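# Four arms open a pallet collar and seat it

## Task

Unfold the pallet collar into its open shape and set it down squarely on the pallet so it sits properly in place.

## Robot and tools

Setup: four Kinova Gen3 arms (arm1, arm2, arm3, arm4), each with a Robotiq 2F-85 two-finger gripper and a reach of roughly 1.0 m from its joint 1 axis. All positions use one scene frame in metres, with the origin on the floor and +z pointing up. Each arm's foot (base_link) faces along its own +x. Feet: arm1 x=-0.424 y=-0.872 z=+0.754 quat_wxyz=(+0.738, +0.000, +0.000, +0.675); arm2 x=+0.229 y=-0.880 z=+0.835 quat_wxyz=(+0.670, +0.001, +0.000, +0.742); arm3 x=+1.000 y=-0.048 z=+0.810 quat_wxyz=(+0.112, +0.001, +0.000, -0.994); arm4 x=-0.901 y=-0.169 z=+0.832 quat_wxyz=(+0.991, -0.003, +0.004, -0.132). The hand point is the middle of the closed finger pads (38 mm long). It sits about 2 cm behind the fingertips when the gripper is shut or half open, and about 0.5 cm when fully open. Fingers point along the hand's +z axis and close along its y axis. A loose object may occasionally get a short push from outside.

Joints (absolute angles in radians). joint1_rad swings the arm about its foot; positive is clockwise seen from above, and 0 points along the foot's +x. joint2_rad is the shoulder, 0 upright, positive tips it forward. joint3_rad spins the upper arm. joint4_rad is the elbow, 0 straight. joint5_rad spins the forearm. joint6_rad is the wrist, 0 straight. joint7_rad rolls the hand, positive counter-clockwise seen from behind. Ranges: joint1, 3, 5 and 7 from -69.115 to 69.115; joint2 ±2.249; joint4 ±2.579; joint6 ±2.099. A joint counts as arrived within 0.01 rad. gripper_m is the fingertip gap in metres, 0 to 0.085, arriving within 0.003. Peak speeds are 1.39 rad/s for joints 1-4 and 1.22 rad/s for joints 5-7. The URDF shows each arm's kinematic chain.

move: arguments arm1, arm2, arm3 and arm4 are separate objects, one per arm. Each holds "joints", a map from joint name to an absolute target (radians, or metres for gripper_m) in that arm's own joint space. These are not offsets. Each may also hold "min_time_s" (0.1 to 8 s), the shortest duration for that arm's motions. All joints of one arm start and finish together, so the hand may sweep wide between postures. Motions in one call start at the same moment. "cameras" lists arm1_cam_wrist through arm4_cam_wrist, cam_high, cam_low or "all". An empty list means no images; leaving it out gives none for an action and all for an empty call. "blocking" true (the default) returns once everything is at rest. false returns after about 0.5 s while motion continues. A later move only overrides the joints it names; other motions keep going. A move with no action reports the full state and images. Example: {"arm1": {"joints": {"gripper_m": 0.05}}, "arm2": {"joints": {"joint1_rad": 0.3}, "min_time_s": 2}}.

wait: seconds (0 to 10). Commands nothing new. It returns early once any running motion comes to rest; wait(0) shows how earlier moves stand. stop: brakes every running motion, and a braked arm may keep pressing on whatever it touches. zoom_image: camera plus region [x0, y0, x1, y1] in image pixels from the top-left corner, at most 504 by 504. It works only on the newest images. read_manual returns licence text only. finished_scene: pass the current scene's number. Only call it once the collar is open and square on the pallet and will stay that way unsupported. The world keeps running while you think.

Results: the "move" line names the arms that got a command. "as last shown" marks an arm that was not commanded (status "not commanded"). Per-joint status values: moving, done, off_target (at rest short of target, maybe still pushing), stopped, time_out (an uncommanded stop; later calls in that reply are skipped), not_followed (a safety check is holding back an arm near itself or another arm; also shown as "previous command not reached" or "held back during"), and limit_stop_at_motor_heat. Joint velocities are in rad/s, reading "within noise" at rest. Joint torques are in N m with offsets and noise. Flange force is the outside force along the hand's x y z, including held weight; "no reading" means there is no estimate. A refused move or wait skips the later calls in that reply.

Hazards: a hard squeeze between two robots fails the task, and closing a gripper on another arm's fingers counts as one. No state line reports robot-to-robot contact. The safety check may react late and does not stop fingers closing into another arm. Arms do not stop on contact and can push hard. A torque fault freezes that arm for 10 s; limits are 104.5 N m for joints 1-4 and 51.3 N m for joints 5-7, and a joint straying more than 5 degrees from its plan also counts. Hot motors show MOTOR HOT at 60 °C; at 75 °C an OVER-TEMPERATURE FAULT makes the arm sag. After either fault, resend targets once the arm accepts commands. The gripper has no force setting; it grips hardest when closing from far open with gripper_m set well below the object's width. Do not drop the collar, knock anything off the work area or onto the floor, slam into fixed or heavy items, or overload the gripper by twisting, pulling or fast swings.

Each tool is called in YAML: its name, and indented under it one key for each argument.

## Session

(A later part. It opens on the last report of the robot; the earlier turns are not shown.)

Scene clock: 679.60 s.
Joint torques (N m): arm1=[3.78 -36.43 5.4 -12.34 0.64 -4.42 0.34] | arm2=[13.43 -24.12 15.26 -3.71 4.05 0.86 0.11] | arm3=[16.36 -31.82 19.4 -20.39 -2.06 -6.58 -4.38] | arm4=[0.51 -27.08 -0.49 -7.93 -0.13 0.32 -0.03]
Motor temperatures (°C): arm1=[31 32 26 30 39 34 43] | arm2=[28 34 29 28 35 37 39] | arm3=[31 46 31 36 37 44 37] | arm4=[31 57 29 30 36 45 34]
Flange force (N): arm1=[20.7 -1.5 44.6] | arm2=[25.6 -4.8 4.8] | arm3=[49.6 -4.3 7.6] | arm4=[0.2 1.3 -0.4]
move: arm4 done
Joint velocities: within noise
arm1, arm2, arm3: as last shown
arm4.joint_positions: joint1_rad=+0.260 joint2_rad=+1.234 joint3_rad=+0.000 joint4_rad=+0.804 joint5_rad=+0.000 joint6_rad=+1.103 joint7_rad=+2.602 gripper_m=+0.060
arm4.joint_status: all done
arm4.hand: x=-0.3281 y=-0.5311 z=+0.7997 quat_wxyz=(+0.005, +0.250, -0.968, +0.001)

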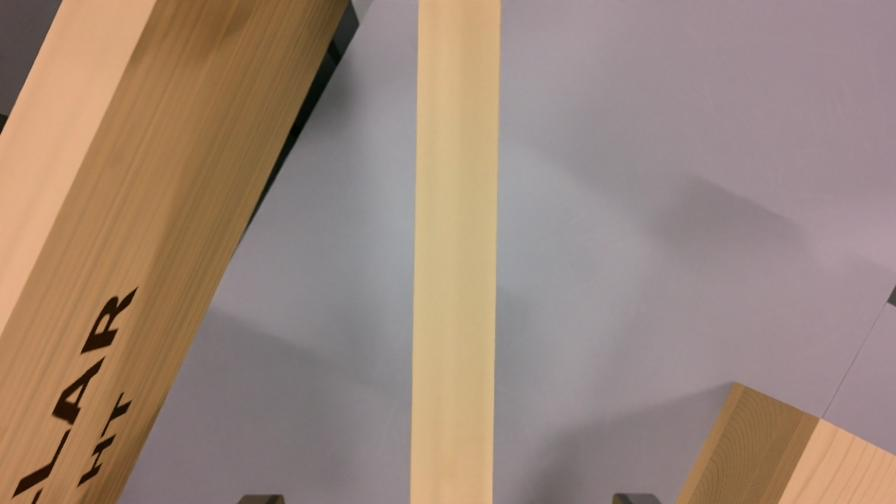

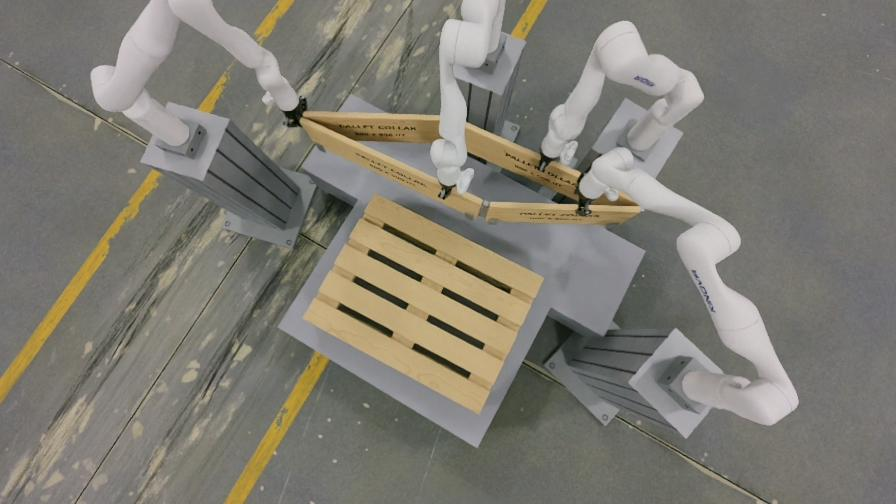

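move:
  arm4: {"joints":{"joint2_rad":1.4039,"joint4_rad":0.7475,"joint6_rad":0.9902,"joint7_rad":2.588},"min_time_s":2.5}

move:
  arm4: {"joints":{"gripper_m":0.008}}
  cameras: ["arm4_cam_wrist"]

move:
  arm3: {"joints":{"gripper_m":0.05}}

move:
  arm3: {"joints":{"joint1_rad":-0.6313,"joint2_rad":1.0017,"joint4_rad":1.9789,"joint6_rad":0.1610,"joint7_rad":0.7674},"min_time_s":1}

move:
  arm3: {"joints":{"joint2_rad":0.7503,"joint4_rad":2.0066,"joint6_rad":0.3847},"min_time_s":2}

move:
  arm3: {"joints":{"joint1_rad":-0.4845,"joint2_rad":1.2870,"joint4_rad":0.6117,"joint6_rad":1.2429,"joint7_rad":1.3540,"gripper_m":0.06},"min_time_s":2.5}
  cameras: ["arm3_cam_wrist","cam_high"]

Scene clock: 714.90 s.
Joint torques (N m): arm1=[3.79 -36.42 5.42 -12.37 0.67 -4.41 0.31] | arm2=[13.54 -24.07 15.36 -3.74 4 0.91 0.17] | arm3=[16.34 -31.84 19.37 -20.35 -2.11 -6.55 -4.41] | arm4=[0.53 -27.4 -0.41 -7.36 -0.12 0.31 -0.03]
Motor temperatures (°C): arm1=[31 34 27 30 39 34 43] | arm2=[29 35 29 28 35 37 39] | arm3=[31 45 31 36 37 43 37] | arm4=[30 53 29 29 35 44 34]
Flange force (N): arm1=[20.9 -1.6 44.6] | arm2=[25.8 -5.2 4.7] | arm3=[49.5 -4.4 7.8] | arm4=[0.1 1.0 -0.5]
move: arm4 done
Joint velocities: within noise
arm1, arm2, arm3: as last shown
arm4.joint_positions: joint1_rad=+0.260 joint2_rad=+1.404 joint3_rad=+0.000 joint4_rad=+0.748 joint5_rad=+0.000 joint6_rad=+0.990 joint7_rad=+2.588 gripper_m=+0.060
arm4.joint_status: all done
arm4.hand: x=-0.3290 y=-0.5315 z=+0.6997 quat_wxyz=(+0.005, +0.243, -0.970, +0.001)
pictures: none

Scene clock: 715.77 s.
Joint torques (N m): arm1=[3.49 -37.52 4.83 -12.96 0.5 -4.63 0.22] | arm2=[13.54 -24.89 15.49 -3.63 3.95 1.04 0.12] | arm3=[16.38 -31.59 19.49 -20.65 -2.05 -6.69 -4.47] | arm4=[0.03 -25.24 -0.58 -6.71 0.13 0.23 0.56]
Motor temperatures (°C): arm1=[31 34 27 30 39 34 43] | arm2=[29 35 30 28 35 37 39] | arm3=[31 45 31 36 37 43 37] | arm4=[30 53 29 29 35 44 34]
Flange force (N): arm1=[20.8 -3.0 47.1] | arm2=[25.9 -4.2 6.7] | arm3=[50.0 -4.9 6.7] | arm4=[0.5 2.0 -4.0]
move: arm4 off_target
Joint velocities: within noise
arm1, arm2, arm3: as last shown
arm4.joint_positions: joint1_rad=+0.260 joint2_rad=+1.404 joint3_rad=+0.000 joint4_rad=+0.747 joint5_rad=+0.000 joint6_rad=+0.990 joint7_rad=+2.588 gripper_m=+0.019
arm4.joint_status: gripper_m off_target (ended at +0.019, target +0.008)
arm4.hand: x=-0.3290 y=-0.5316 z=+0.6997 quat_wxyz=(+0.005, +0.243, -0.970, +0.001)

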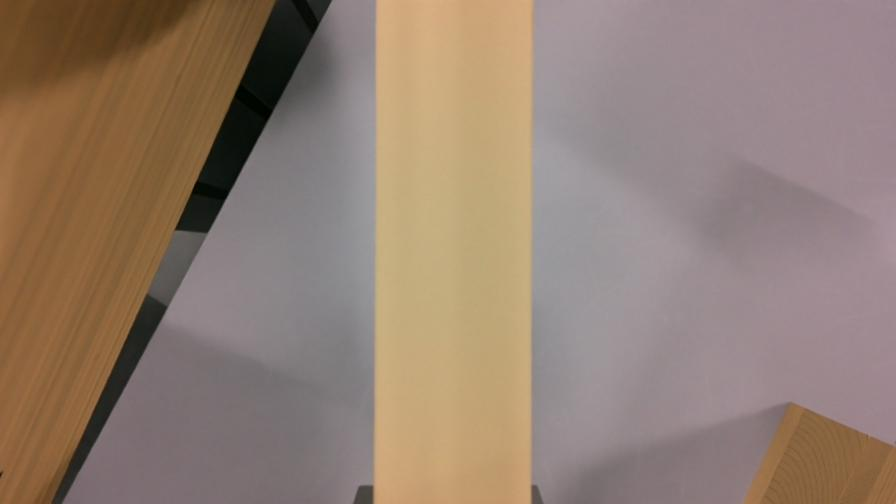

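Scene clock: 716.70 s.
Joint torques (N m): arm1=[-2.97 -41.9 -2.69 -27.58 1.66 -12.17 1.83] | arm2=[11.83 -30.69 14.88 -13.37 5.75 -4.07 2.04] | arm3=[9.86 -45.07 14.06 -37.35 0.1 -16.28 -1.72] | arm4=[10.8 -35.67 7.87 -15.3 4.63 -3.7 1.34]
Motor temperatures (°C): arm1=[31 34 27 30 39 34 43] | arm2=[29 35 30 28 35 37 39] | arm3=[31 45 31 36 37 43 37] | arm4=[30 53 29 29 35 44 34]
Flange force (N): arm1=[30.2 -28.2 36.1] | arm2=[23.0 -21.6 4.8] | arm3=[59.9 -26.2 11.6] | arm4=[-6.1 25.0 3.2]
move: arm3 done
Joint velocities: within noise
arm1.joint_positions: joint1_rad=+0.682 joint2_rad=+0.829 joint3_rad=+0.000 joint4_rad=+2.189 joint5_rad=+0.000 joint6_rad=+0.124 joint7_rad=+0.824 gripper_m=+0.019
arm1.joint_status: not commanded
arm1.hand: x=-0.1625 y=-0.6392 z=+0.6994 quat_wxyz=(+0.000, +0.026, -1.000, +0.000)
arm2: as last shown
arm3.joint_positions: joint1_rad=-0.617 joint2_rad=+1.005 joint3_rad=+0.000 joint4_rad=+1.959 joint5_rad=+0.000 joint6_rad=+0.178 joint7_rad=+0.781 gripper_m=+0.049
arm3.joint_status: all done
arm3.hand: x=+0.7085 y=-0.3379 z=+0.6992 quat_wxyz=(+0.000, -1.000, -0.027, -0.001)
arm4.joint_positions: joint1_rad=+0.260 joint2_rad=+1.404 joint3_rad=+0.000 joint4_rad=+0.748 joint5_rad=+0.000 joint6_rad=+0.990 joint7_rad=+2.588 gripper_m=+0.019
arm4.joint_status: not commanded
arm4.hand: x=-0.3291 y=-0.5313 z=+0.6994 quat_wxyz=(+0.005, +0.243, -0.970, +0.001)
pictures: none

Scene clock: 718.00 s.
Joint torques (N m): arm1=[1.07 -30.39 1.29 -5.85 -0.19 -1.44 -0.13] | arm2=[-2.61 -38.71 -2.71 -7.73 -0.4 1.76 -0.33] | arm3=[-0.69 -18.56 0.4 -2.15 0.48 0.1 -0.04] | arm4=[-1.2 -17.02 -1.21 -2.96 -0.01 0.79 0.17]
Motor temperatures (°C): arm1=[31 34 27 30 39 34 43] | arm2=[29 35 30 28 35 37 39] | arm3=[31 45 31 36 37 43 37] | arm4=[30 53 29 29 35 44 34]
Flange force (N): arm1=[6.5 -1.8 36.7] | arm2=[-5.2 0.0 33.8] | arm3=[1.1 -2.7 -0.7] | arm4=[1.7 -0.7 -15.1]
move: arm3 done
Joint velocities: within noise
arm1.joint_positions: joint1_rad=+0.682 joint2_rad=+0.828 joint3_rad=+0.000 joint4_rad=+2.189 joint5_rad=+0.000 joint6_rad=+0.124 joint7_rad=+0.824 gripper_m=+0.019
arm1.joint_status: not commanded
arm1.hand: x=-0.1623 y=-0.6390 z=+0.6995 quat_wxyz=(+0.000, +0.026, -1.000, +0.000)
arm2.joint_positions: joint1_rad=-0.211 joint2_rad=+1.123 joint3_rad=+0.000 joint4_rad=+1.537 joint5_rad=+0.000 joint6_rad=+0.482 joint7_rad=-0.235 gripper_m=+0.019
arm2.joint_status: not commanded
arm2.hand: x=+0.0905 y=-0.3731 z=+0.7134 quat_wxyz=(+0.001, +0.040, -0.999, -0.001)
arm3.joint_positions: joint1_rad=-0.631 joint2_rad=+1.002 joint3_rad=+0.000 joint4_rad=+1.979 joint5_rad=+0.000 joint6_rad=+0.161 joint7_rad=+0.767 gripper_m=+0.049
arm3.joint_status: all done
arm3.hand: x=+0.7164 y=-0.3376 z=+0.6994 quat_wxyz=(+0.000, -1.000, -0.027, -0.001)
arm4.joint_positions: joint1_rad=+0.260 joint2_rad=+1.404 joint3_rad=+0.000 joint4_rad=+0.747 joint5_rad=+0.000 joint6_rad=+0.990 joint7_rad=+2.588 gripper_m=+0.019
arm4.joint_status: not commanded
arm4.hand: x=-0.3289 y=-0.5316 z=+0.6998 quat_wxyz=(+0.005, +0.243, -0.970, +0.001)
pictures: none

Scene clock: 720.33 s.
Joint torques (N m): arm1=[0.65 -31.26 0.54 -5.99 -0.12 -1.64 -0.06] | arm2=[-2.83 -39.65 -2.76 -8.35 -0.38 1.52 -0.29] | arm3=[-0.78 -17.11 0.24 -4.03 0.47 0.11 -0.02] | arm4=[-0.61 -16.43 -0.69 -2.62 0.23 0.87 0.2]
Motor temperatures (°C): arm1=[31 34 27 30 39 34 43] | arm2=[29 35 29 28 35 37 39] | arm3=[31 45 31 36 37 43 37] | arm4=[30 53 29 29 35 44 34]
Flange force (N): arm1=[5.5 -2.2 38.6] | arm2=[-5.7 -0.6 35.0] | arm3=[0.6 -3.0 -0.4] | arm4=[0.7 -0.6 -15.7]
move: arm3 done
Joint velocities: within noise
arm1: as last shown
arm1.hand: x=-0.1624 y=-0.6390 z=+0.6994 quat_wxyz=(+0.000, +0.026, -1.000, +0.000)
arm2.joint_positions: joint1_rad=-0.211 joint2_rad=+1.123 joint3_rad=+0.000 joint4_rad=+1.537 joint5_rad=+0.000 joint6_rad=+0.481 joint7_rad=-0.235 gripper_m=+0.019
arm2.joint_status: not commanded
arm2.hand: x=+0.0904 y=-0.3731 z=+0.7134 quat_wxyz=(+0.001, +0.040, -0.999, -0.001)
arm3.joint_positions: joint1_rad=-0.631 joint2_rad=+0.750 joint3_rad=+0.000 joint4_rad=+2.007 joint5_rad=+0.000 joint6_rad=+0.385 joint7_rad=+0.767 gripper_m=+0.049
arm3.joint_status: all done
arm3.hand: x=+0.7162 y=-0.3375 z=+0.7993 quat_wxyz=(+0.000, -1.000, -0.027, -0.001)
arm4.joint_positions: joint1_rad=+0.260 joint2_rad=+1.404 joint3_rad=+0.000 joint4_rad=+0.748 joint5_rad=+0.000 joint6_rad=+0.990 joint7_rad=+2.588 gripper_m=+0.019
arm4.joint_status: not commanded
arm4.hand: x=-0.3290 y=-0.5315 z=+0.6997 quat_wxyz=(+0.005, +0.243, -0.970, +0.001)
pictures: none

Scene clock: 723.20 s.
Joint torques (N m): arm1=[0.69 -31.21 0.5 -5.95 -0.11 -1.66 0] | arm2=[-2.77 -39.69 -2.86 -8.43 -0.35 1.57 -0.26] | arm3=[-0.76 -27.37 0.4 -9.12 0.46 0.17 -0.02] | arm4=[-0.63 -16.52 -0.71 -2.62 0.21 0.86 0.21]
Motor temperatures (°C): arm1=[31 34 27 30 39 34 43] | arm2=[29 35 29 28 35 37 39] | arm3=[31 44 31 36 37 43 37] | arm4=[30 53 28 29 35 44 34]
Flange force (N): arm1=[5.6 -1.9 38.4] | arm2=[-5.6 -1.1 35.1] | arm3=[8.7 -2.6 -0.9] | arm4=[0.5 -0.9 -15.6]
move: arm3 done
Joint velocities: within noise
arm1, arm2, arm4: as last shown
arm3.joint_positions: joint1_rad=-0.485 joint2_rad=+1.287 joint3_rad=+0.000 joint4_rad=+0.612 joint5_rad=+0.000 joint6_rad=+1.243 joint7_rad=+1.354 gripper_m=+0.060
arm3.joint_status: all done
arm3.hand: x=+0.4519 y=-0.4862 z=+0.7991 quat_wxyz=(-0.001, -0.970, -0.244, -0.001)

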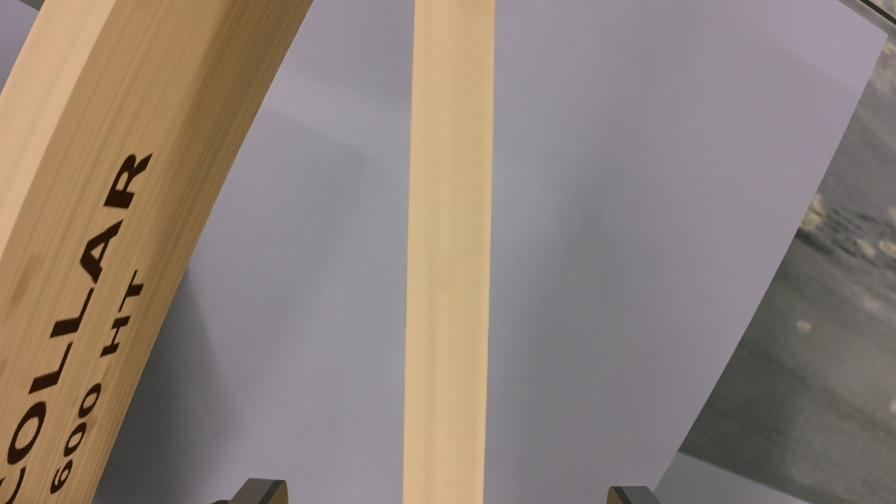

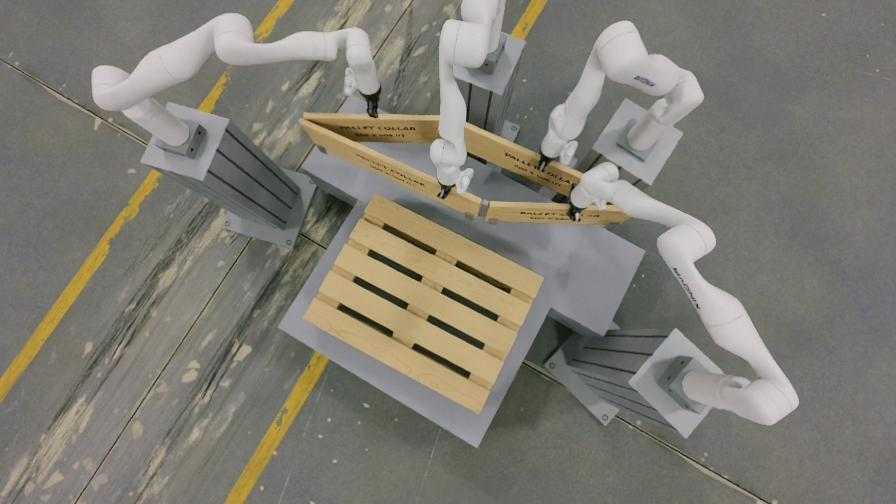

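move:
  arm3: {"joints":{"joint2_rad":1.4485,"joint4_rad":0.5660,"joint6_rad":1.1271,"joint7_rad":1.332},"min_time_s":2.5}

move:
  arm3: {"joints":{"gripper_m":0.008}}
  cameras: ["arm3_cam_wrist"]

move:
  arm1: {"joints":{"gripper_m":0.06}}

move:
  arm2: {"joints":{"gripper_m":0.06}}
  cameras: ["arm2_cam_wrist"]

Scene clock: 750.37 s.
Joint torques (N m): arm1=[0.61 -31.23 0.54 -6.01 -0.11 -1.61 0] | arm2=[-2.81 -39.64 -2.8 -8.34 -0.32 1.56 -0.28] | arm3=[-0.72 -27.59 0.39 -8.74 0.47 0.11 -0.04] | arm4=[-0.67 -16.48 -0.68 -2.64 0.22 0.87 0.21]
Motor temperatures (°C): arm1=[31 35 27 30 39 34 43] | arm2=[28 39 29 28 35 37 39] | arm3=[30 43 30 35 37 43 37] | arm4=[30 50 28 28 35 44 34]
Flange force (N): arm1=[5.7 -2.3 38.6] | arm2=[-5.6 -0.7 35.1] | arm3=[9.1 -2.9 -2.4] | arm4=[0.7 -0.6 -15.7]
move: arm3 done
Joint velocities: within noise
arm1, arm2, arm4: as last shown
arm3.joint_positions: joint1_rad=-0.484 joint2_rad=+1.448 joint3_rad=+0.000 joint4_rad=+0.566 joint5_rad=+0.000 joint6_rad=+1.127 joint7_rad=+1.332 gripper_m=+0.060
arm3.joint_status: all done
arm3.hand: x=+0.4521 y=-0.4863 z=+0.6989 quat_wxyz=(-0.001, -0.972, -0.233, -0.001)
pictures: none

Scene clock: 751.23 s.
Joint torques (N m): arm1=[0.78 -31.59 0.63 -5.9 -0.06 -1.55 0.02] | arm2=[-3.66 -41.03 -3.63 -9.71 -0.39 0.94 -0.16] | arm3=[-0.39 -26.8 0.11 -8.25 -0.14 0.24 -0.95] | arm4=[-0.57 -15.93 -0.66 -2.77 0.35 0.53 0.33]
Motor temperatures (°C): arm1=[31 35 27 30 39 34 43] | arm2=[28 39 29 28 35 37 39] | arm3=[30 43 30 35 37 43 37] | arm4=[29 50 28 28 35 44 34]
Flange force (N): arm1=[5.8 -1.7 39.8] | arm2=[-7.4 -2.5 36.1] | arm3=[8.0 -3.5 -3.2] | arm4=[0.9 0.4 -17.1]
move: arm3 off_target
Joint velocities: within noise
arm1, arm2, arm4: as last shown
arm1.joint_positions: joint1_rad=+0.682 joint2_rad=+0.829 joint3_rad=+0.000 joint4_rad=+2.189 joint5_rad=+0.000 joint6_rad=+0.124 joint7_rad=+0.824 gripper_m=+0.019
arm3.joint_positions: joint1_rad=-0.484 joint2_rad=+1.448 joint3_rad=+0.000 joint4_rad=+0.566 joint5_rad=+0.000 joint6_rad=+1.127 joint7_rad=+1.332 gripper_m=+0.019
arm3.joint_status: gripper_m off_target (ended at +0.019, target +0.008)
arm3.hand: x=+0.4520 y=-0.4863 z=+0.6989 quat_wxyz=(-0.001, -0.972, -0.233, -0.001)

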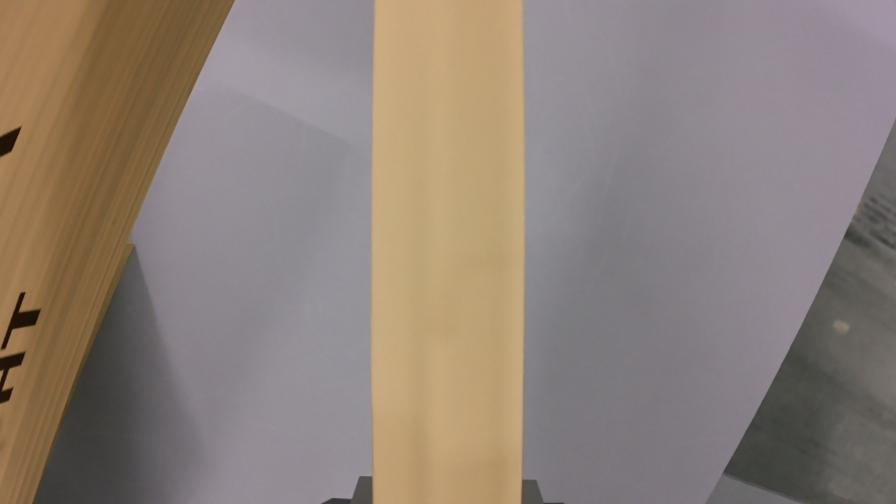

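Scene clock: 752.20 s.
Joint torques (N m): arm1=[-0.5 -17.82 -1.04 -1.2 0.25 -0.02 0.42] | arm2=[-3.15 -30.06 -4.13 -6.17 -0.84 1.49 -0.31] | arm3=[-7.52 -35.2 -5.19 -8.09 -3.4 3.76 -1.07] | arm4=[4.24 -35.46 2.98 -6.31 1.83 4.35 0.56]
Motor temperatures (°C): arm1=[31 35 27 30 39 34 43] | arm2=[28 39 29 28 35 37 39] | arm3=[30 43 30 35 37 43 37] | arm4=[29 50 28 28 35 44 34]
Flange force (N): arm1=[-0.5 0.1 5.2] | arm2=[-6.6 -2.3 16.3] | arm3=[-8.6 -10.6 15.5] | arm4=[-11.7 -6.8 19.3]
move: arm1 done
Joint velocities: within noise
arm1.joint_positions: joint1_rad=+0.682 joint2_rad=+0.828 joint3_rad=+0.000 joint4_rad=+2.189 joint5_rad=+0.000 joint6_rad=+0.124 joint7_rad=+0.824 gripper_m=+0.060
arm1.joint_status: all done
arm1.hand: x=-0.1624 y=-0.6390 z=+0.6994 quat_wxyz=(+0.000, +0.026, -1.000, +0.000)
arm2, arm4: as last shown
arm3.joint_positions: joint1_rad=-0.484 joint2_rad=+1.449 joint3_rad=+0.000 joint4_rad=+0.566 joint5_rad=+0.000 joint6_rad=+1.127 joint7_rad=+1.332 gripper_m=+0.019
arm3.joint_status: not commanded
arm3.hand: x=+0.4521 y=-0.4863 z=+0.6989 quat_wxyz=(-0.001, -0.972, -0.233, -0.001)
pictures: none

Scene clock: 753.17 s.
Joint torques (N m): arm1=[-0.55 -17.79 -1.05 -1.15 0.25 -0.05 0.34] | arm2=[0.65 -20.57 0.14 -4.95 0.16 -0.3 -0.36] | arm3=[-7.52 -40.39 -4.77 -9.67 -3.09 4.91 -0.77] | arm4=[7.77 -43.89 4.55 -9.09 2.1 4.5 0.43]
Motor temperatures (°C): arm1=[31 35 27 30 39 34 43] | arm2=[28 39 29 28 35 37 39] | arm3=[30 43 30 35 37 43 37] | arm4=[29 50 28 28 35 44 34]
Flange force (N): arm1=[-0.8 0.1 5.1] | arm2=[0.2 -4.4 -5.2] | arm3=[-6.9 -10.5 24.3] | arm4=[-17.5 -6.8 32.4]
move: arm2 done
Joint velocities: within noise
arm1, arm3, arm4: as last shown
arm2.joint_positions: joint1_rad=-0.211 joint2_rad=+1.123 joint3_rad=+0.000 joint4_rad=+1.537 joint5_rad=+0.000 joint6_rad=+0.481 joint7_rad=-0.235 gripper_m=+0.060
arm2.joint_status: all done
arm2.hand: x=+0.0904 y=-0.3731 z=+0.7134 quat_wxyz=(+0.001, +0.040, -0.999, -0.001)
arm3.joint_positions: joint1_rad=-0.485 joint2_rad=+1.448 joint3_rad=+0.000 joint4_rad=+0.566 joint5_rad=+0.000 joint6_rad=+1.127 joint7_rad=+1.332 gripper_m=+0.019
arm4.joint_positions: joint1_rad=+0.260 joint2_rad=+1.404 joint3_rad=+0.000 joint4_rad=+0.747 joint5_rad=+0.000 joint6_rad=+0.990 joint7_rad=+2.588 gripper_m=+0.019

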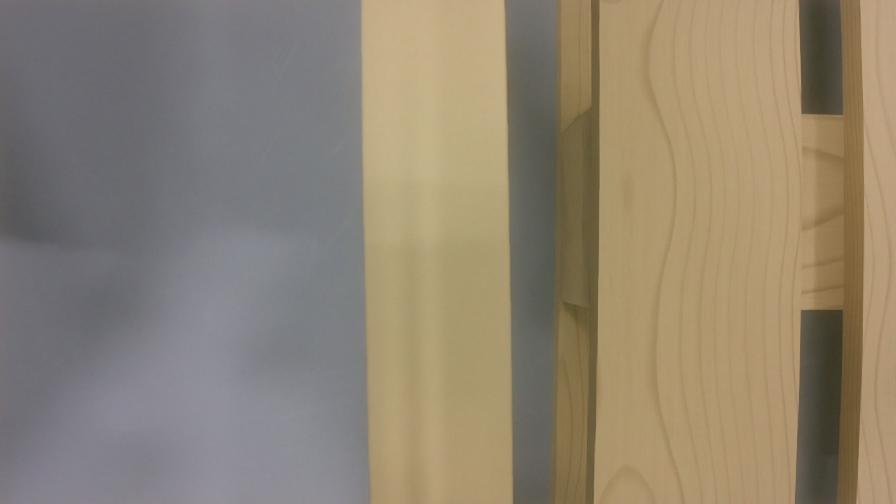

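move:
  arm1: {"joints":{"joint2_rad":0.5491,"joint4_rad":2.1680,"joint6_rad":0.4245},"min_time_s":1.5}
  arm2: {"joints":{"joint2_rad":0.9451,"joint4_rad":1.5718,"joint6_rad":0.6247},"min_time_s":1.5}

move:
  arm1: {"joints":{"joint1_rad":0.363,"joint2_rad":-0.351,"joint4_rad":1.581,"joint6_rad":1.975},"min_time_s":2}
  arm2: {"joints":{"joint1_rad":0.063,"joint2_rad":-0.349,"joint4_rad":1.56,"joint6_rad":1.952},"min_time_s":2}
  cameras: ["cam_high"]

move:
  arm3: {"joints":{"joint1_rad":-0.2681,"joint2_rad":1.2654,"joint4_rad":1.0371,"joint6_rad":0.8392,"joint7_rad":1.9457},"min_time_s":6}
  arm4: {"joints":{"joint1_rad":0.0394,"joint2_rad":1.2055,"joint4_rad":1.2999,"joint6_rad":0.6362,"joint7_rad":2.7529},"min_time_s":6}
  cameras: ["cam_high","cam_low"]

Scene clock: 834.20 s.
Joint torques (N m): arm1=[-0.55 -16.13 -1.15 -3.86 0.26 -0.02 0.38] | arm2=[0.56 -19.82 0.07 -6.06 0.21 -0.27 -0.39] | arm3=[-7.49 -40.36 -4.75 -9.67 -3.06 4.93 -0.77] | arm4=[7.71 -43.85 4.55 -9.01 2.16 4.52 0.41]
Motor temperatures (°C): arm1=[31 34 27 30 39 34 43] | arm2=[28 36 29 28 35 37 39] | arm3=[30 45 30 34 37 43 36] | arm4=[29 53 27 27 35 44 34]
Flange force (N): arm1=[-1.6 1.0 5.0] | arm2=[-0.3 -5.0 -4.5] | arm3=[-6.7 -10.5 24.3] | arm4=[-17.5 -7.1 32.4]
move: arm1 done; arm2 done
Joint velocities: within noise
arm1.joint_positions: joint1_rad=+0.682 joint2_rad=+0.549 joint3_rad=+0.000 joint4_rad=+2.168 joint5_rad=+0.000 joint6_rad=+0.424 joint7_rad=+0.824 gripper_m=+0.060
arm1.joint_status: all done
arm1.hand: x=-0.1623 y=-0.6390 z=+0.7994 quat_wxyz=(+0.000, +0.026, -1.000, +0.000)
arm2.joint_positions: joint1_rad=-0.211 joint2_rad=+0.945 joint3_rad=+0.000 joint4_rad=+1.572 joint5_rad=+0.000 joint6_rad=+0.625 joint7_rad=-0.235 gripper_m=+0.060
arm2.joint_status: all done
arm2.hand: x=+0.0906 y=-0.3733 z=+0.8014 quat_wxyz=(+0.001, +0.040, -0.999, -0.001)
arm3, arm4: as last shown
arm3.joint_positions: joint1_rad=-0.484 joint2_rad=+1.448 joint3_rad=+0.000 joint4_rad=+0.566 joint5_rad=+0.000 joint6_rad=+1.127 joint7_rad=+1.332 gripper_m=+0.019
arm4.joint_positions: joint1_rad=+0.260 joint2_rad=+1.404 joint3_rad=+0.000 joint4_rad=+0.748 joint5_rad=+0.000 joint6_rad=+0.990 joint7_rad=+2.588 gripper_m=+0.019
pictures: none

Scene clock: 836.87 s.
Joint torques (N m): arm1=[-0.53 -3.47 -1.54 -8.43 0.24 0.18 0.4] | arm2=[0.67 -0.09 -0.47 -9.05 0.15 -0.2 -0.35] | arm3=[-7.52 -40.4 -4.81 -9.64 -3.06 4.92 -0.75] | arm4=[7.79 -43.84 4.55 -8.99 2.13 4.51 0.45]
Motor temperatures (°C): arm1=[31 34 27 30 39 34 43] | arm2=[28 35 29 28 35 37 39] | arm3=[30 45 29 34 37 43 36] | arm4=[29 53 27 27 35 44 34]
Flange force (N): arm1=[-5.3 1.0 -1.4] | arm2=[-2.6 -3.3 2.8] | arm3=[-7.2 -10.4 24.4] | arm4=[-17.8 -7.2 32.4]
move: arm1 done; arm2 done
Joint velocities: within noise
arm1.joint_positions: joint1_rad=+0.363 joint2_rad=-0.351 joint3_rad=+0.000 joint4_rad=+1.581 joint5_rad=+0.000 joint6_rad=+1.975 joint7_rad=+0.824 gripper_m=+0.060
arm1.joint_status: all done
arm1.hand: x=-0.3434 y=-0.7640 z=+1.2278 quat_wxyz=(+0.019, +0.185, -0.982, +0.026)
arm2.joint_positions: joint1_rad=+0.063 joint2_rad=-0.349 joint3_rad=+0.000 joint4_rad=+1.560 joint5_rad=+0.000 joint6_rad=+1.952 joint7_rad=-0.235 gripper_m=+0.060
arm2.joint_status: all done
arm2.hand: x=+0.2492 y=-0.7366 z=+1.3151 quat_wxyz=(+0.000, -0.097, -0.995, +0.010)
arm3, arm4: as last shown

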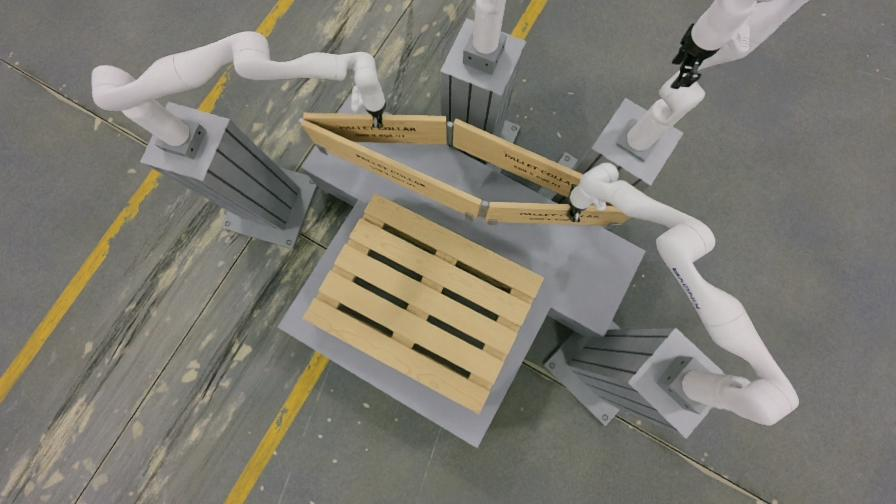

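Scene clock: 843.20 s.
Joint torques (N m): arm1=[-0.59 -3.45 -1.56 -8.43 0.21 0.18 0.41] | arm2=[0.65 -0.06 -0.5 -9.01 0.14 -0.19 -0.33] | arm3=[-8.1 -32.26 -6.91 -0.03 -2.77 8.2 -0.05] | arm4=[6.83 -32.22 4.53 3.87 1.01 8.22 0.15]
Motor temperatures (°C): arm1=[31 33 27 30 39 34 43] | arm2=[28 35 29 28 35 37 39] | arm3=[30 46 29 34 37 43 36] | arm4=[29 54 27 27 35 44 34]
Flange force (N): arm1=[-5.3 0.9 -1.4] | arm2=[-2.6 -3.3 2.7] | arm3=[-14.6 -20.3 25.0] | arm4=[-20.5 -21.7 32.1]
move: arm3 done; arm4 done
Joint velocities: within noise
arm1, arm2: as last shown
arm3.joint_positions: joint1_rad=-0.268 joint2_rad=+1.265 joint3_rad=+0.000 joint4_rad=+1.037 joint5_rad=+0.000 joint6_rad=+0.839 joint7_rad=+1.946 gripper_m=+0.019
arm3.joint_status: all done
arm3.hand: x=+0.4291 y=-0.3269 z=+0.6989 quat_wxyz=(-0.001, -0.907, -0.421, -0.001)
arm4.joint_positions: joint1_rad=+0.039 joint2_rad=+1.205 joint3_rad=+0.000 joint4_rad=+1.300 joint5_rad=+0.000 joint6_rad=+0.636 joint7_rad=+2.753 gripper_m=+0.019
arm4.joint_status: all done
arm4.hand: x=-0.3570 y=-0.3675 z=+0.6993 quat_wxyz=(+0.005, +0.425, -0.905, +0.000)

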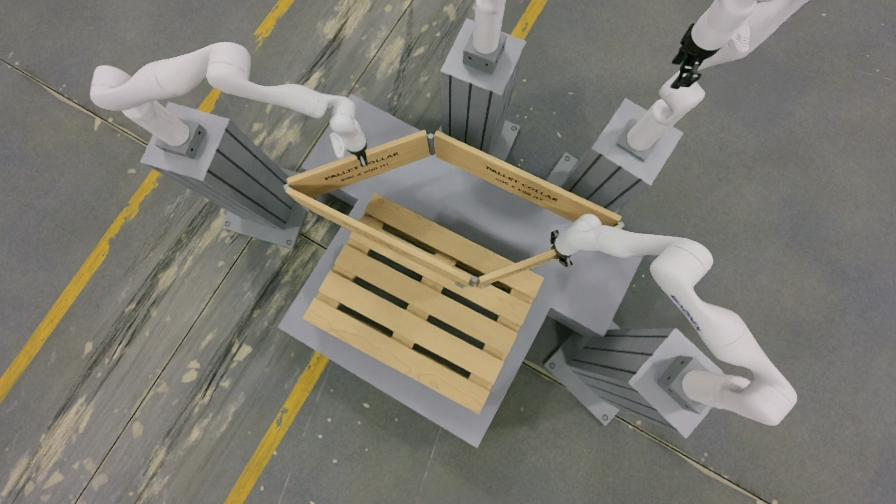

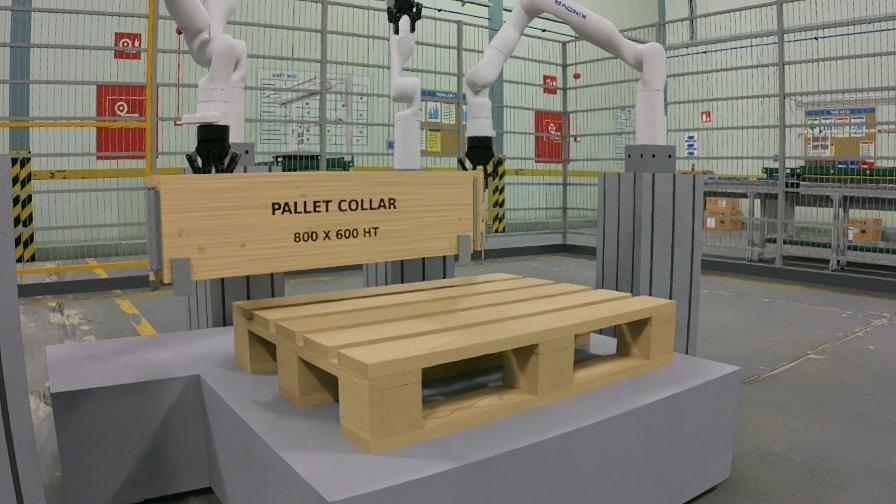

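move:
  arm4: {"joints":{"joint1_rad":-0.2812,"joint2_rad":1.1352,"joint4_rad":1.5354,"joint6_rad":0.4711,"joint7_rad":2.8163},"min_time_s":6}
  arm3: {"joints":{"joint1_rad":0.0365,"joint2_rad":1.2020,"joint4_rad":1.2142,"joint6_rad":0.7254,"joint7_rad":2.6342},"min_time_s":6}

move:
  arm4: {"joints":{"joint1_rad":-0.4831,"joint2_rad":1.1334,"joint4_rad":1.5422,"joint6_rad":0.4660,"joint7_rad":2.9808},"min_time_s":6}
  arm3: {"joints":{"joint1_rad":0.2243,"joint2_rad":1.2168,"joint4_rad":1.1718,"joint6_rad":0.7529,"joint7_rad":3.1885},"min_time_s":6}

move:
  arm1: {"joints":{"joint1_rad":-0.0707,"joint2_rad":0.4849,"joint3_rad":0,"joint4_rad":1.2449,"joint5_rad":0,"joint6_rad":1.4118,"joint7_rad":-1.5523}}
  arm2: {"joints":{"joint1_rad":0.3953,"joint2_rad":0.6250,"joint3_rad":0,"joint4_rad":1.2685,"joint5_rad":0,"joint6_rad":1.2481,"joint7_rad":-1.2774}}
  cameras: ["arm1_cam_wrist","arm2_cam_wrist","cam_low","cam_high"]

zoom_image:
  camera: "arm1_cam_wrist"
  region: [400, 150, 600, 350]

zoom_image:
  camera: "arm2_cam_wrist"
  region: [300, 150, 500, 350]

zoom_image:
  camera: "cam_low"
  region: [220, 220, 700, 460]

Scene clock: 912.30 s.
Joint torques (N m): arm1=[-0.58 -3.45 -1.53 -8.4 0.23 0.19 0.4] | arm2=[0.63 -0.12 -0.55 -9.13 0.19 -0.19 -0.39] | arm3=[-1.99 -32.25 -1.69 -0.7 -0.61 6.93 -0.04] | arm4=[1.06 -30.39 -1.13 4.17 -0.57 6.9 0.18]
Motor temperatures (°C): arm1=[31 32 26 30 39 34 43] | arm2=[28 33 29 28 35 37 39] | arm3=[29 44 29 33 37 43 36] | arm4=[28 52 27 26 35 44 34]
Flange force (N): arm1=[-5.3 1.0 -1.5] | arm2=[-2.9 -3.2 3.1] | arm3=[-4.3 -15.8 25.5] | arm4=[-8.0 -19.5 31.7]
move: arm3 done; arm4 done
Joint velocities: within noise
arm1, arm2: as last shown
arm3.joint_positions: joint1_rad=+0.037 joint2_rad=+1.202 joint3_rad=+0.000 joint4_rad=+1.214 joint5_rad=+0.000 joint6_rad=+0.725 joint7_rad=+2.634 gripper_m=+0.019
arm3.joint_status: all done
arm3.hand: x=+0.4053 y=-0.1363 z=+0.6987 quat_wxyz=(-0.001, -0.810, -0.586, -0.001)
arm4.joint_positions: joint1_rad=-0.281 joint2_rad=+1.135 joint3_rad=+0.000 joint4_rad=+1.535 joint5_rad=+0.000 joint6_rad=+0.471 joint7_rad=+2.816 gripper_m=+0.019
arm4.joint_status: all done
arm4.hand: x=-0.3781 y=-0.1864 z=+0.6986 quat_wxyz=(+0.005, +0.590, -0.808, -0.001)
pictures: none

Scene clock: 918.63 s.
Joint torques (N m): arm1=[-0.55 -3.43 -1.53 -8.42 0.25 0.2 0.38] | arm2=[0.69 -0.09 -0.48 -9.18 0.16 -0.18 -0.3] | arm3=[-0.11 -34.89 0.41 -4.19 0.23 5.31 0.06] | arm4=[-1.06 -32.76 -3.22 0.64 -0.89 5.1 0.36]
Motor temperatures (°C): arm1=[31 32 26 30 39 34 43] | arm2=[28 32 29 28 35 37 39] | arm3=[29 44 29 33 37 43 36] | arm4=[28 53 27 26 35 44 34]
Flange force (N): arm1=[-5.2 0.9 -1.4] | arm2=[-2.4 -3.5 3.3] | arm3=[0.8 -9.6 25.5] | arm4=[-0.4 -14.6 31.7]
move: arm3 done; arm4 done
Joint velocities: within noise
arm1, arm2: as last shown
arm3.joint_positions: joint1_rad=+0.224 joint2_rad=+1.217 joint3_rad=+0.000 joint4_rad=+1.172 joint5_rad=+0.000 joint6_rad=+0.753 joint7_rad=+3.188 gripper_m=+0.019
arm3.joint_status: all done
arm3.hand: x=+0.3906 y=-0.0237 z=+0.6986 quat_wxyz=(-0.001, -0.690, -0.724, +0.000)
arm4.joint_positions: joint1_rad=-0.483 joint2_rad=+1.133 joint3_rad=+0.000 joint4_rad=+1.542 joint5_rad=+0.000 joint6_rad=+0.466 joint7_rad=+2.981 gripper_m=+0.019
arm4.joint_status: all done
arm4.hand: x=-0.3871 y=-0.0813 z=+0.6982 quat_wxyz=(+0.005, +0.727, -0.687, -0.002)
pictures: none

Scene clock: 921.47 s.
Joint torques (N m): arm1=[-0.59 -20.2 -1.16 -9.11 0.31 -0.12 0.4] | arm2=[0.56 -18.6 -0.02 -9.38 0.23 -0.29 -0.36] | arm3=[-0.13 -34.9 0.52 -4.12 0.25 5.36 0.05] | arm4=[-1.15 -32.74 -3.3 0.72 -0.9 5.14 0.33]
Motor temperatures (°C): arm1=[31 32 26 30 39 34 43] | arm2=[28 32 29 28 35 37 39] | arm3=[29 44 29 33 37 43 36] | arm4=[28 53 27 26 35 44 34]
Flange force (N): arm1=[4.0 0.9 1.0] | arm2=[-6.7 -2.8 -0.9] | arm3=[0.9 -9.8 25.6] | arm4=[-0.2 -14.8 31.8]
move: arm1 done; arm2 done
Joint velocities: within noise
arm1.joint_positions: joint1_rad=-0.071 joint2_rad=+0.485 joint3_rad=+0.000 joint4_rad=+1.245 joint5_rad=+0.000 joint6_rad=+1.412 joint7_rad=-1.552 gripper_m=+0.060
arm1.joint_status: all done
arm1.hand: x=-0.3894 y=-0.3659 z=+1.0494 quat_wxyz=(+0.000, -0.707, -0.707, +0.000)
arm2.joint_positions: joint1_rad=+0.395 joint2_rad=+0.625 joint3_rad=+0.000 joint4_rad=+1.269 joint5_rad=+0.000 joint6_rad=+1.248 joint7_rad=-1.277 gripper_m=+0.060
arm2.joint_status: all done
arm2.hand: x=+0.4104 y=-0.3667 z=+1.0509 quat_wxyz=(+0.001, -0.707, -0.707, +0.000)
arm3, arm4: as last shown
pictures: arm1_cam_wrist, arm2_cam_wrist, cam_high, cam_low

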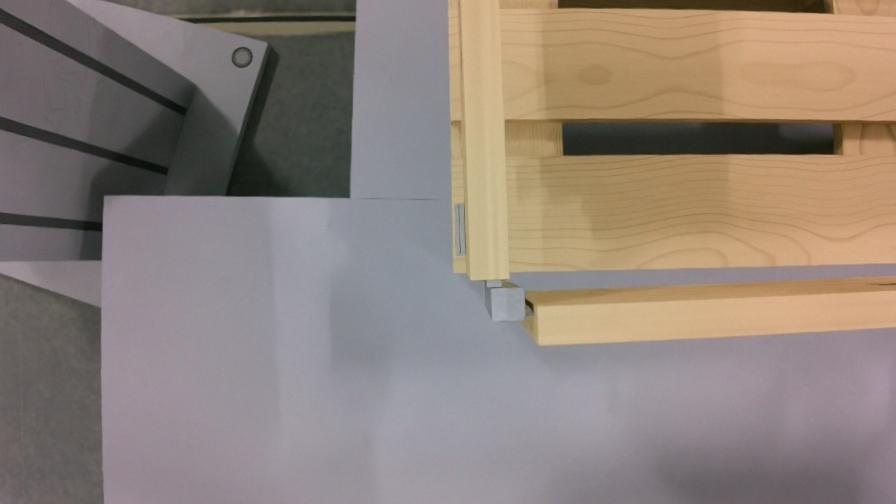

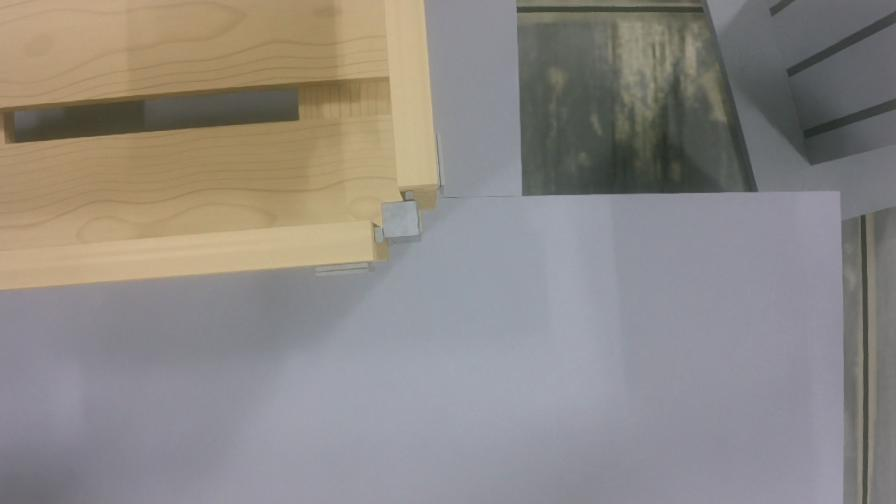

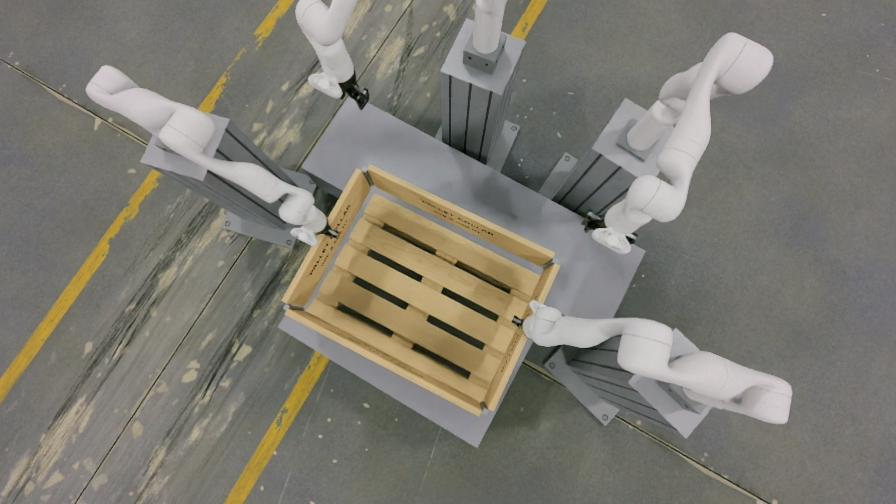

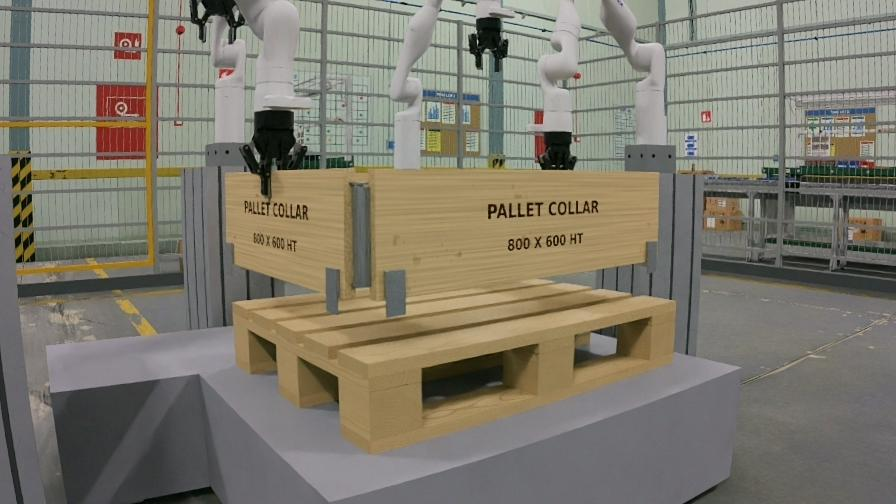

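Scaled by 2.520 from the camera's image (finer frame: 1280x720).

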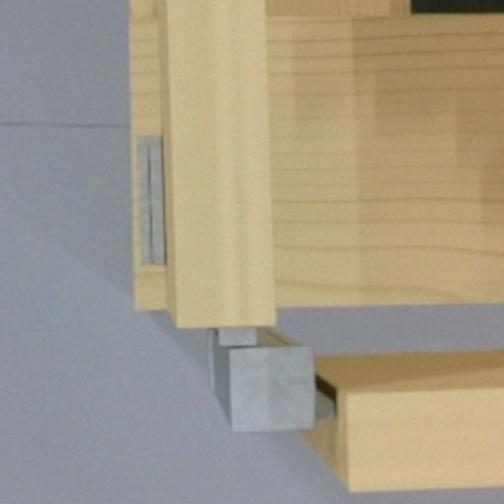

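Scaled by 2.520 from the camera's image (finer frame: 1280x720).

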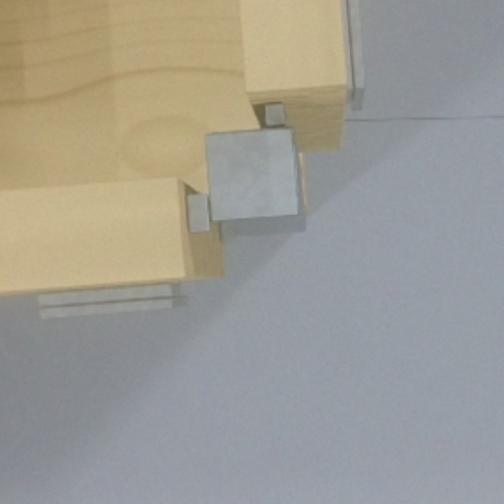

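Scaled by 1.050 from the camera's image (finer frame: 1280x720).

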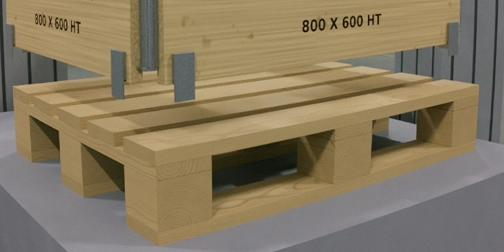

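move:
  arm4: {"joints":{"joint1_rad":-0.53565,"joint2_rad":1.20858,"joint4_rad":1.51015,"joint6_rad":0.42286,"joint7_rad":2.9065},"min_time_s":4}
  arm3: {"joints":{"joint1_rad":0.24057,"joint2_rad":1.29293,"joint4_rad":1.11728,"joint6_rad":0.73138,"joint7_rad":3.18302},"min_time_s":4}
  cameras: ["arm1_cam_wrist","arm2_cam_wrist","cam_low"]

zoom_image:
  camera: "arm1_cam_wrist"
  region: [400, 150, 600, 350]

zoom_image:
  camera: "arm2_cam_wrist"
  region: [300, 150, 500, 350]

zoom_image:
  camera: "cam_low"
  region: [220, 240, 460, 460]

zoom_image:
  camera: "cam_low"
  region: [500, 220, 700, 400]

Scene clock: 1038.50 s.
Joint torques (N m): arm1=[-0.51 -20.18 -1.19 -9.11 0.27 -0.11 0.44] | arm2=[0.62 -18.59 0.04 -9.37 0.14 -0.3 -0.34] | arm3=[-0.11 -34.21 0.52 -2.97 0.32 5.79 0.15] | arm4=[-1.73 -31.91 -4.14 2.23 -1.07 5.42 0.21]
Motor temperatures (°C): arm1=[31 32 26 30 39 34 43] | arm2=[28 32 29 29 34 37 39] | arm3=[29 42 28 32 37 43 36] | arm4=[27 50 26 26 35 44 34]
Flange force (N): arm1=[4.0 0.7 1.0] | arm2=[-6.6 -2.9 -0.9] | arm3=[0.8 -11.2 25.3] | arm4=[-0.3 -16.3 31.6]
move: arm3 done; arm4 done
Joint velocities: within noise
arm1, arm2: as last shown
arm1.hand: x=-0.3893 y=-0.3659 z=+1.0494 quat_wxyz=(+0.000, -0.707, -0.707, +0.000)
arm3.joint_positions: joint1_rad=+0.241 joint2_rad=+1.293 joint3_rad=+0.000 joint4_rad=+1.117 joint5_rad=+0.000 joint6_rad=+0.731 joint7_rad=+3.183 gripper_m=+0.019
arm3.joint_status: all done
arm3.hand: x=+0.3863 y=-0.0138 z=+0.6635 quat_wxyz=(-0.001, -0.698, -0.716, +0.000)
arm4.joint_positions: joint1_rad=-0.536 joint2_rad=+1.209 joint3_rad=+0.000 joint4_rad=+1.510 joint5_rad=+0.000 joint6_rad=+0.423 joint7_rad=+2.906 gripper_m=+0.019
arm4.joint_status: all done
arm4.hand: x=-0.3927 y=-0.0544 z=+0.6632 quat_wxyz=(+0.005, +0.719, -0.695, -0.002)

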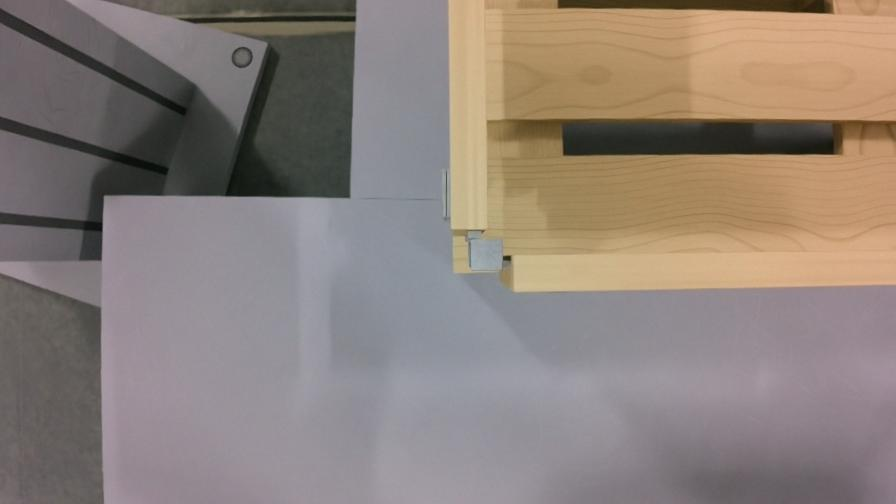

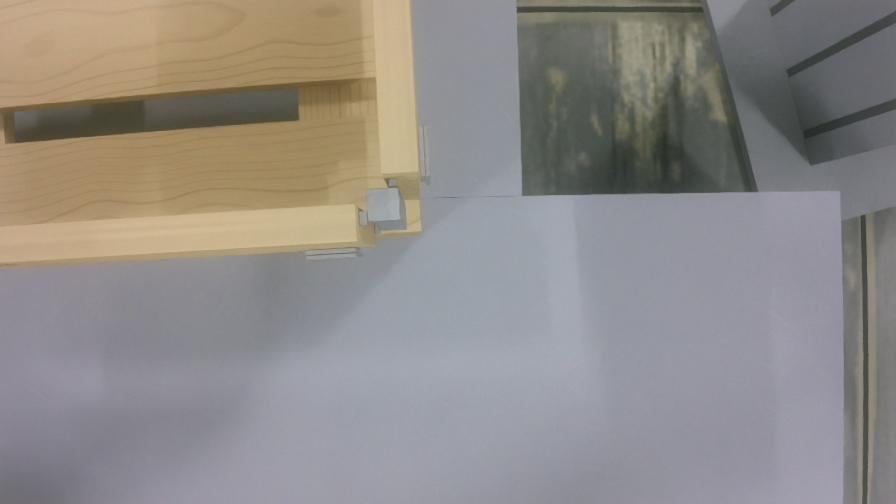

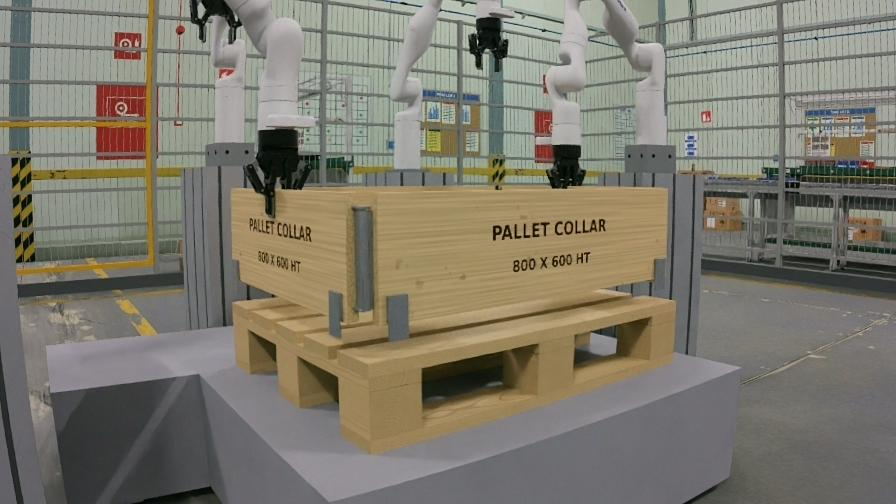

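Scaled by 2.520 from the camera's image (finer frame: 1280x720).

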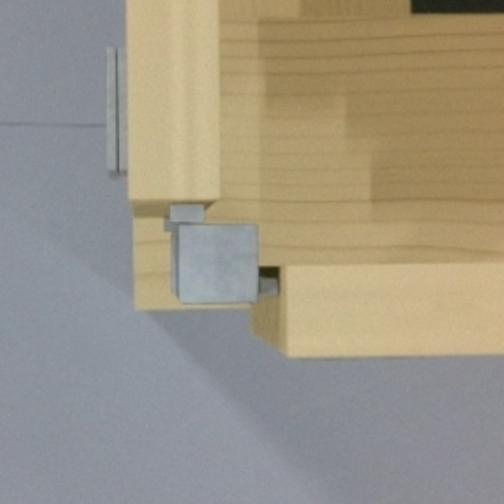

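Scaled by 2.520 from the camera's image (finer frame: 1280x720).

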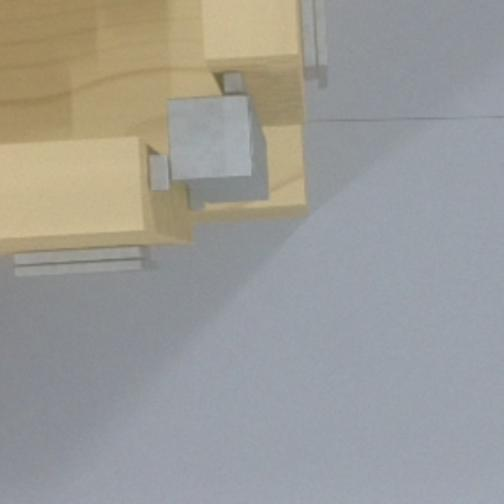

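Scaled by 2.100 from the camera's image (finer frame: 1280x720).

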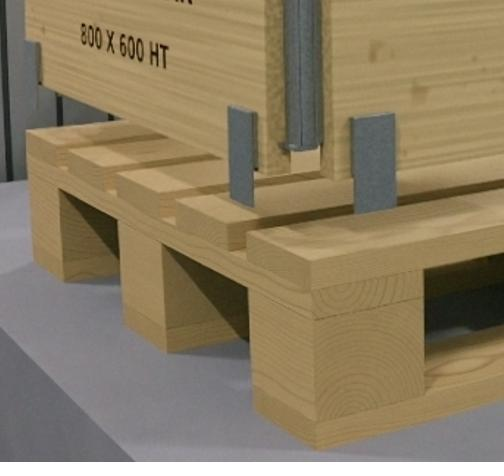

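Scaled by 2.520 from the camera's image (finer frame: 1280x720).

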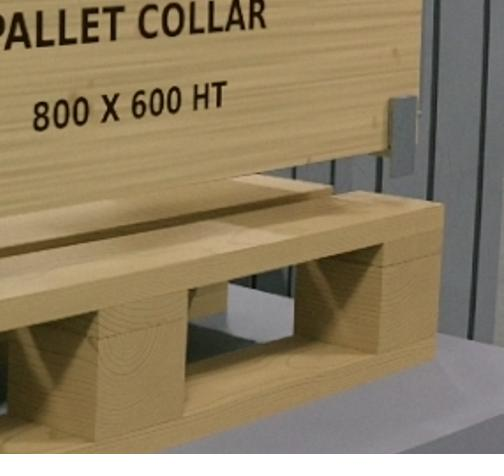

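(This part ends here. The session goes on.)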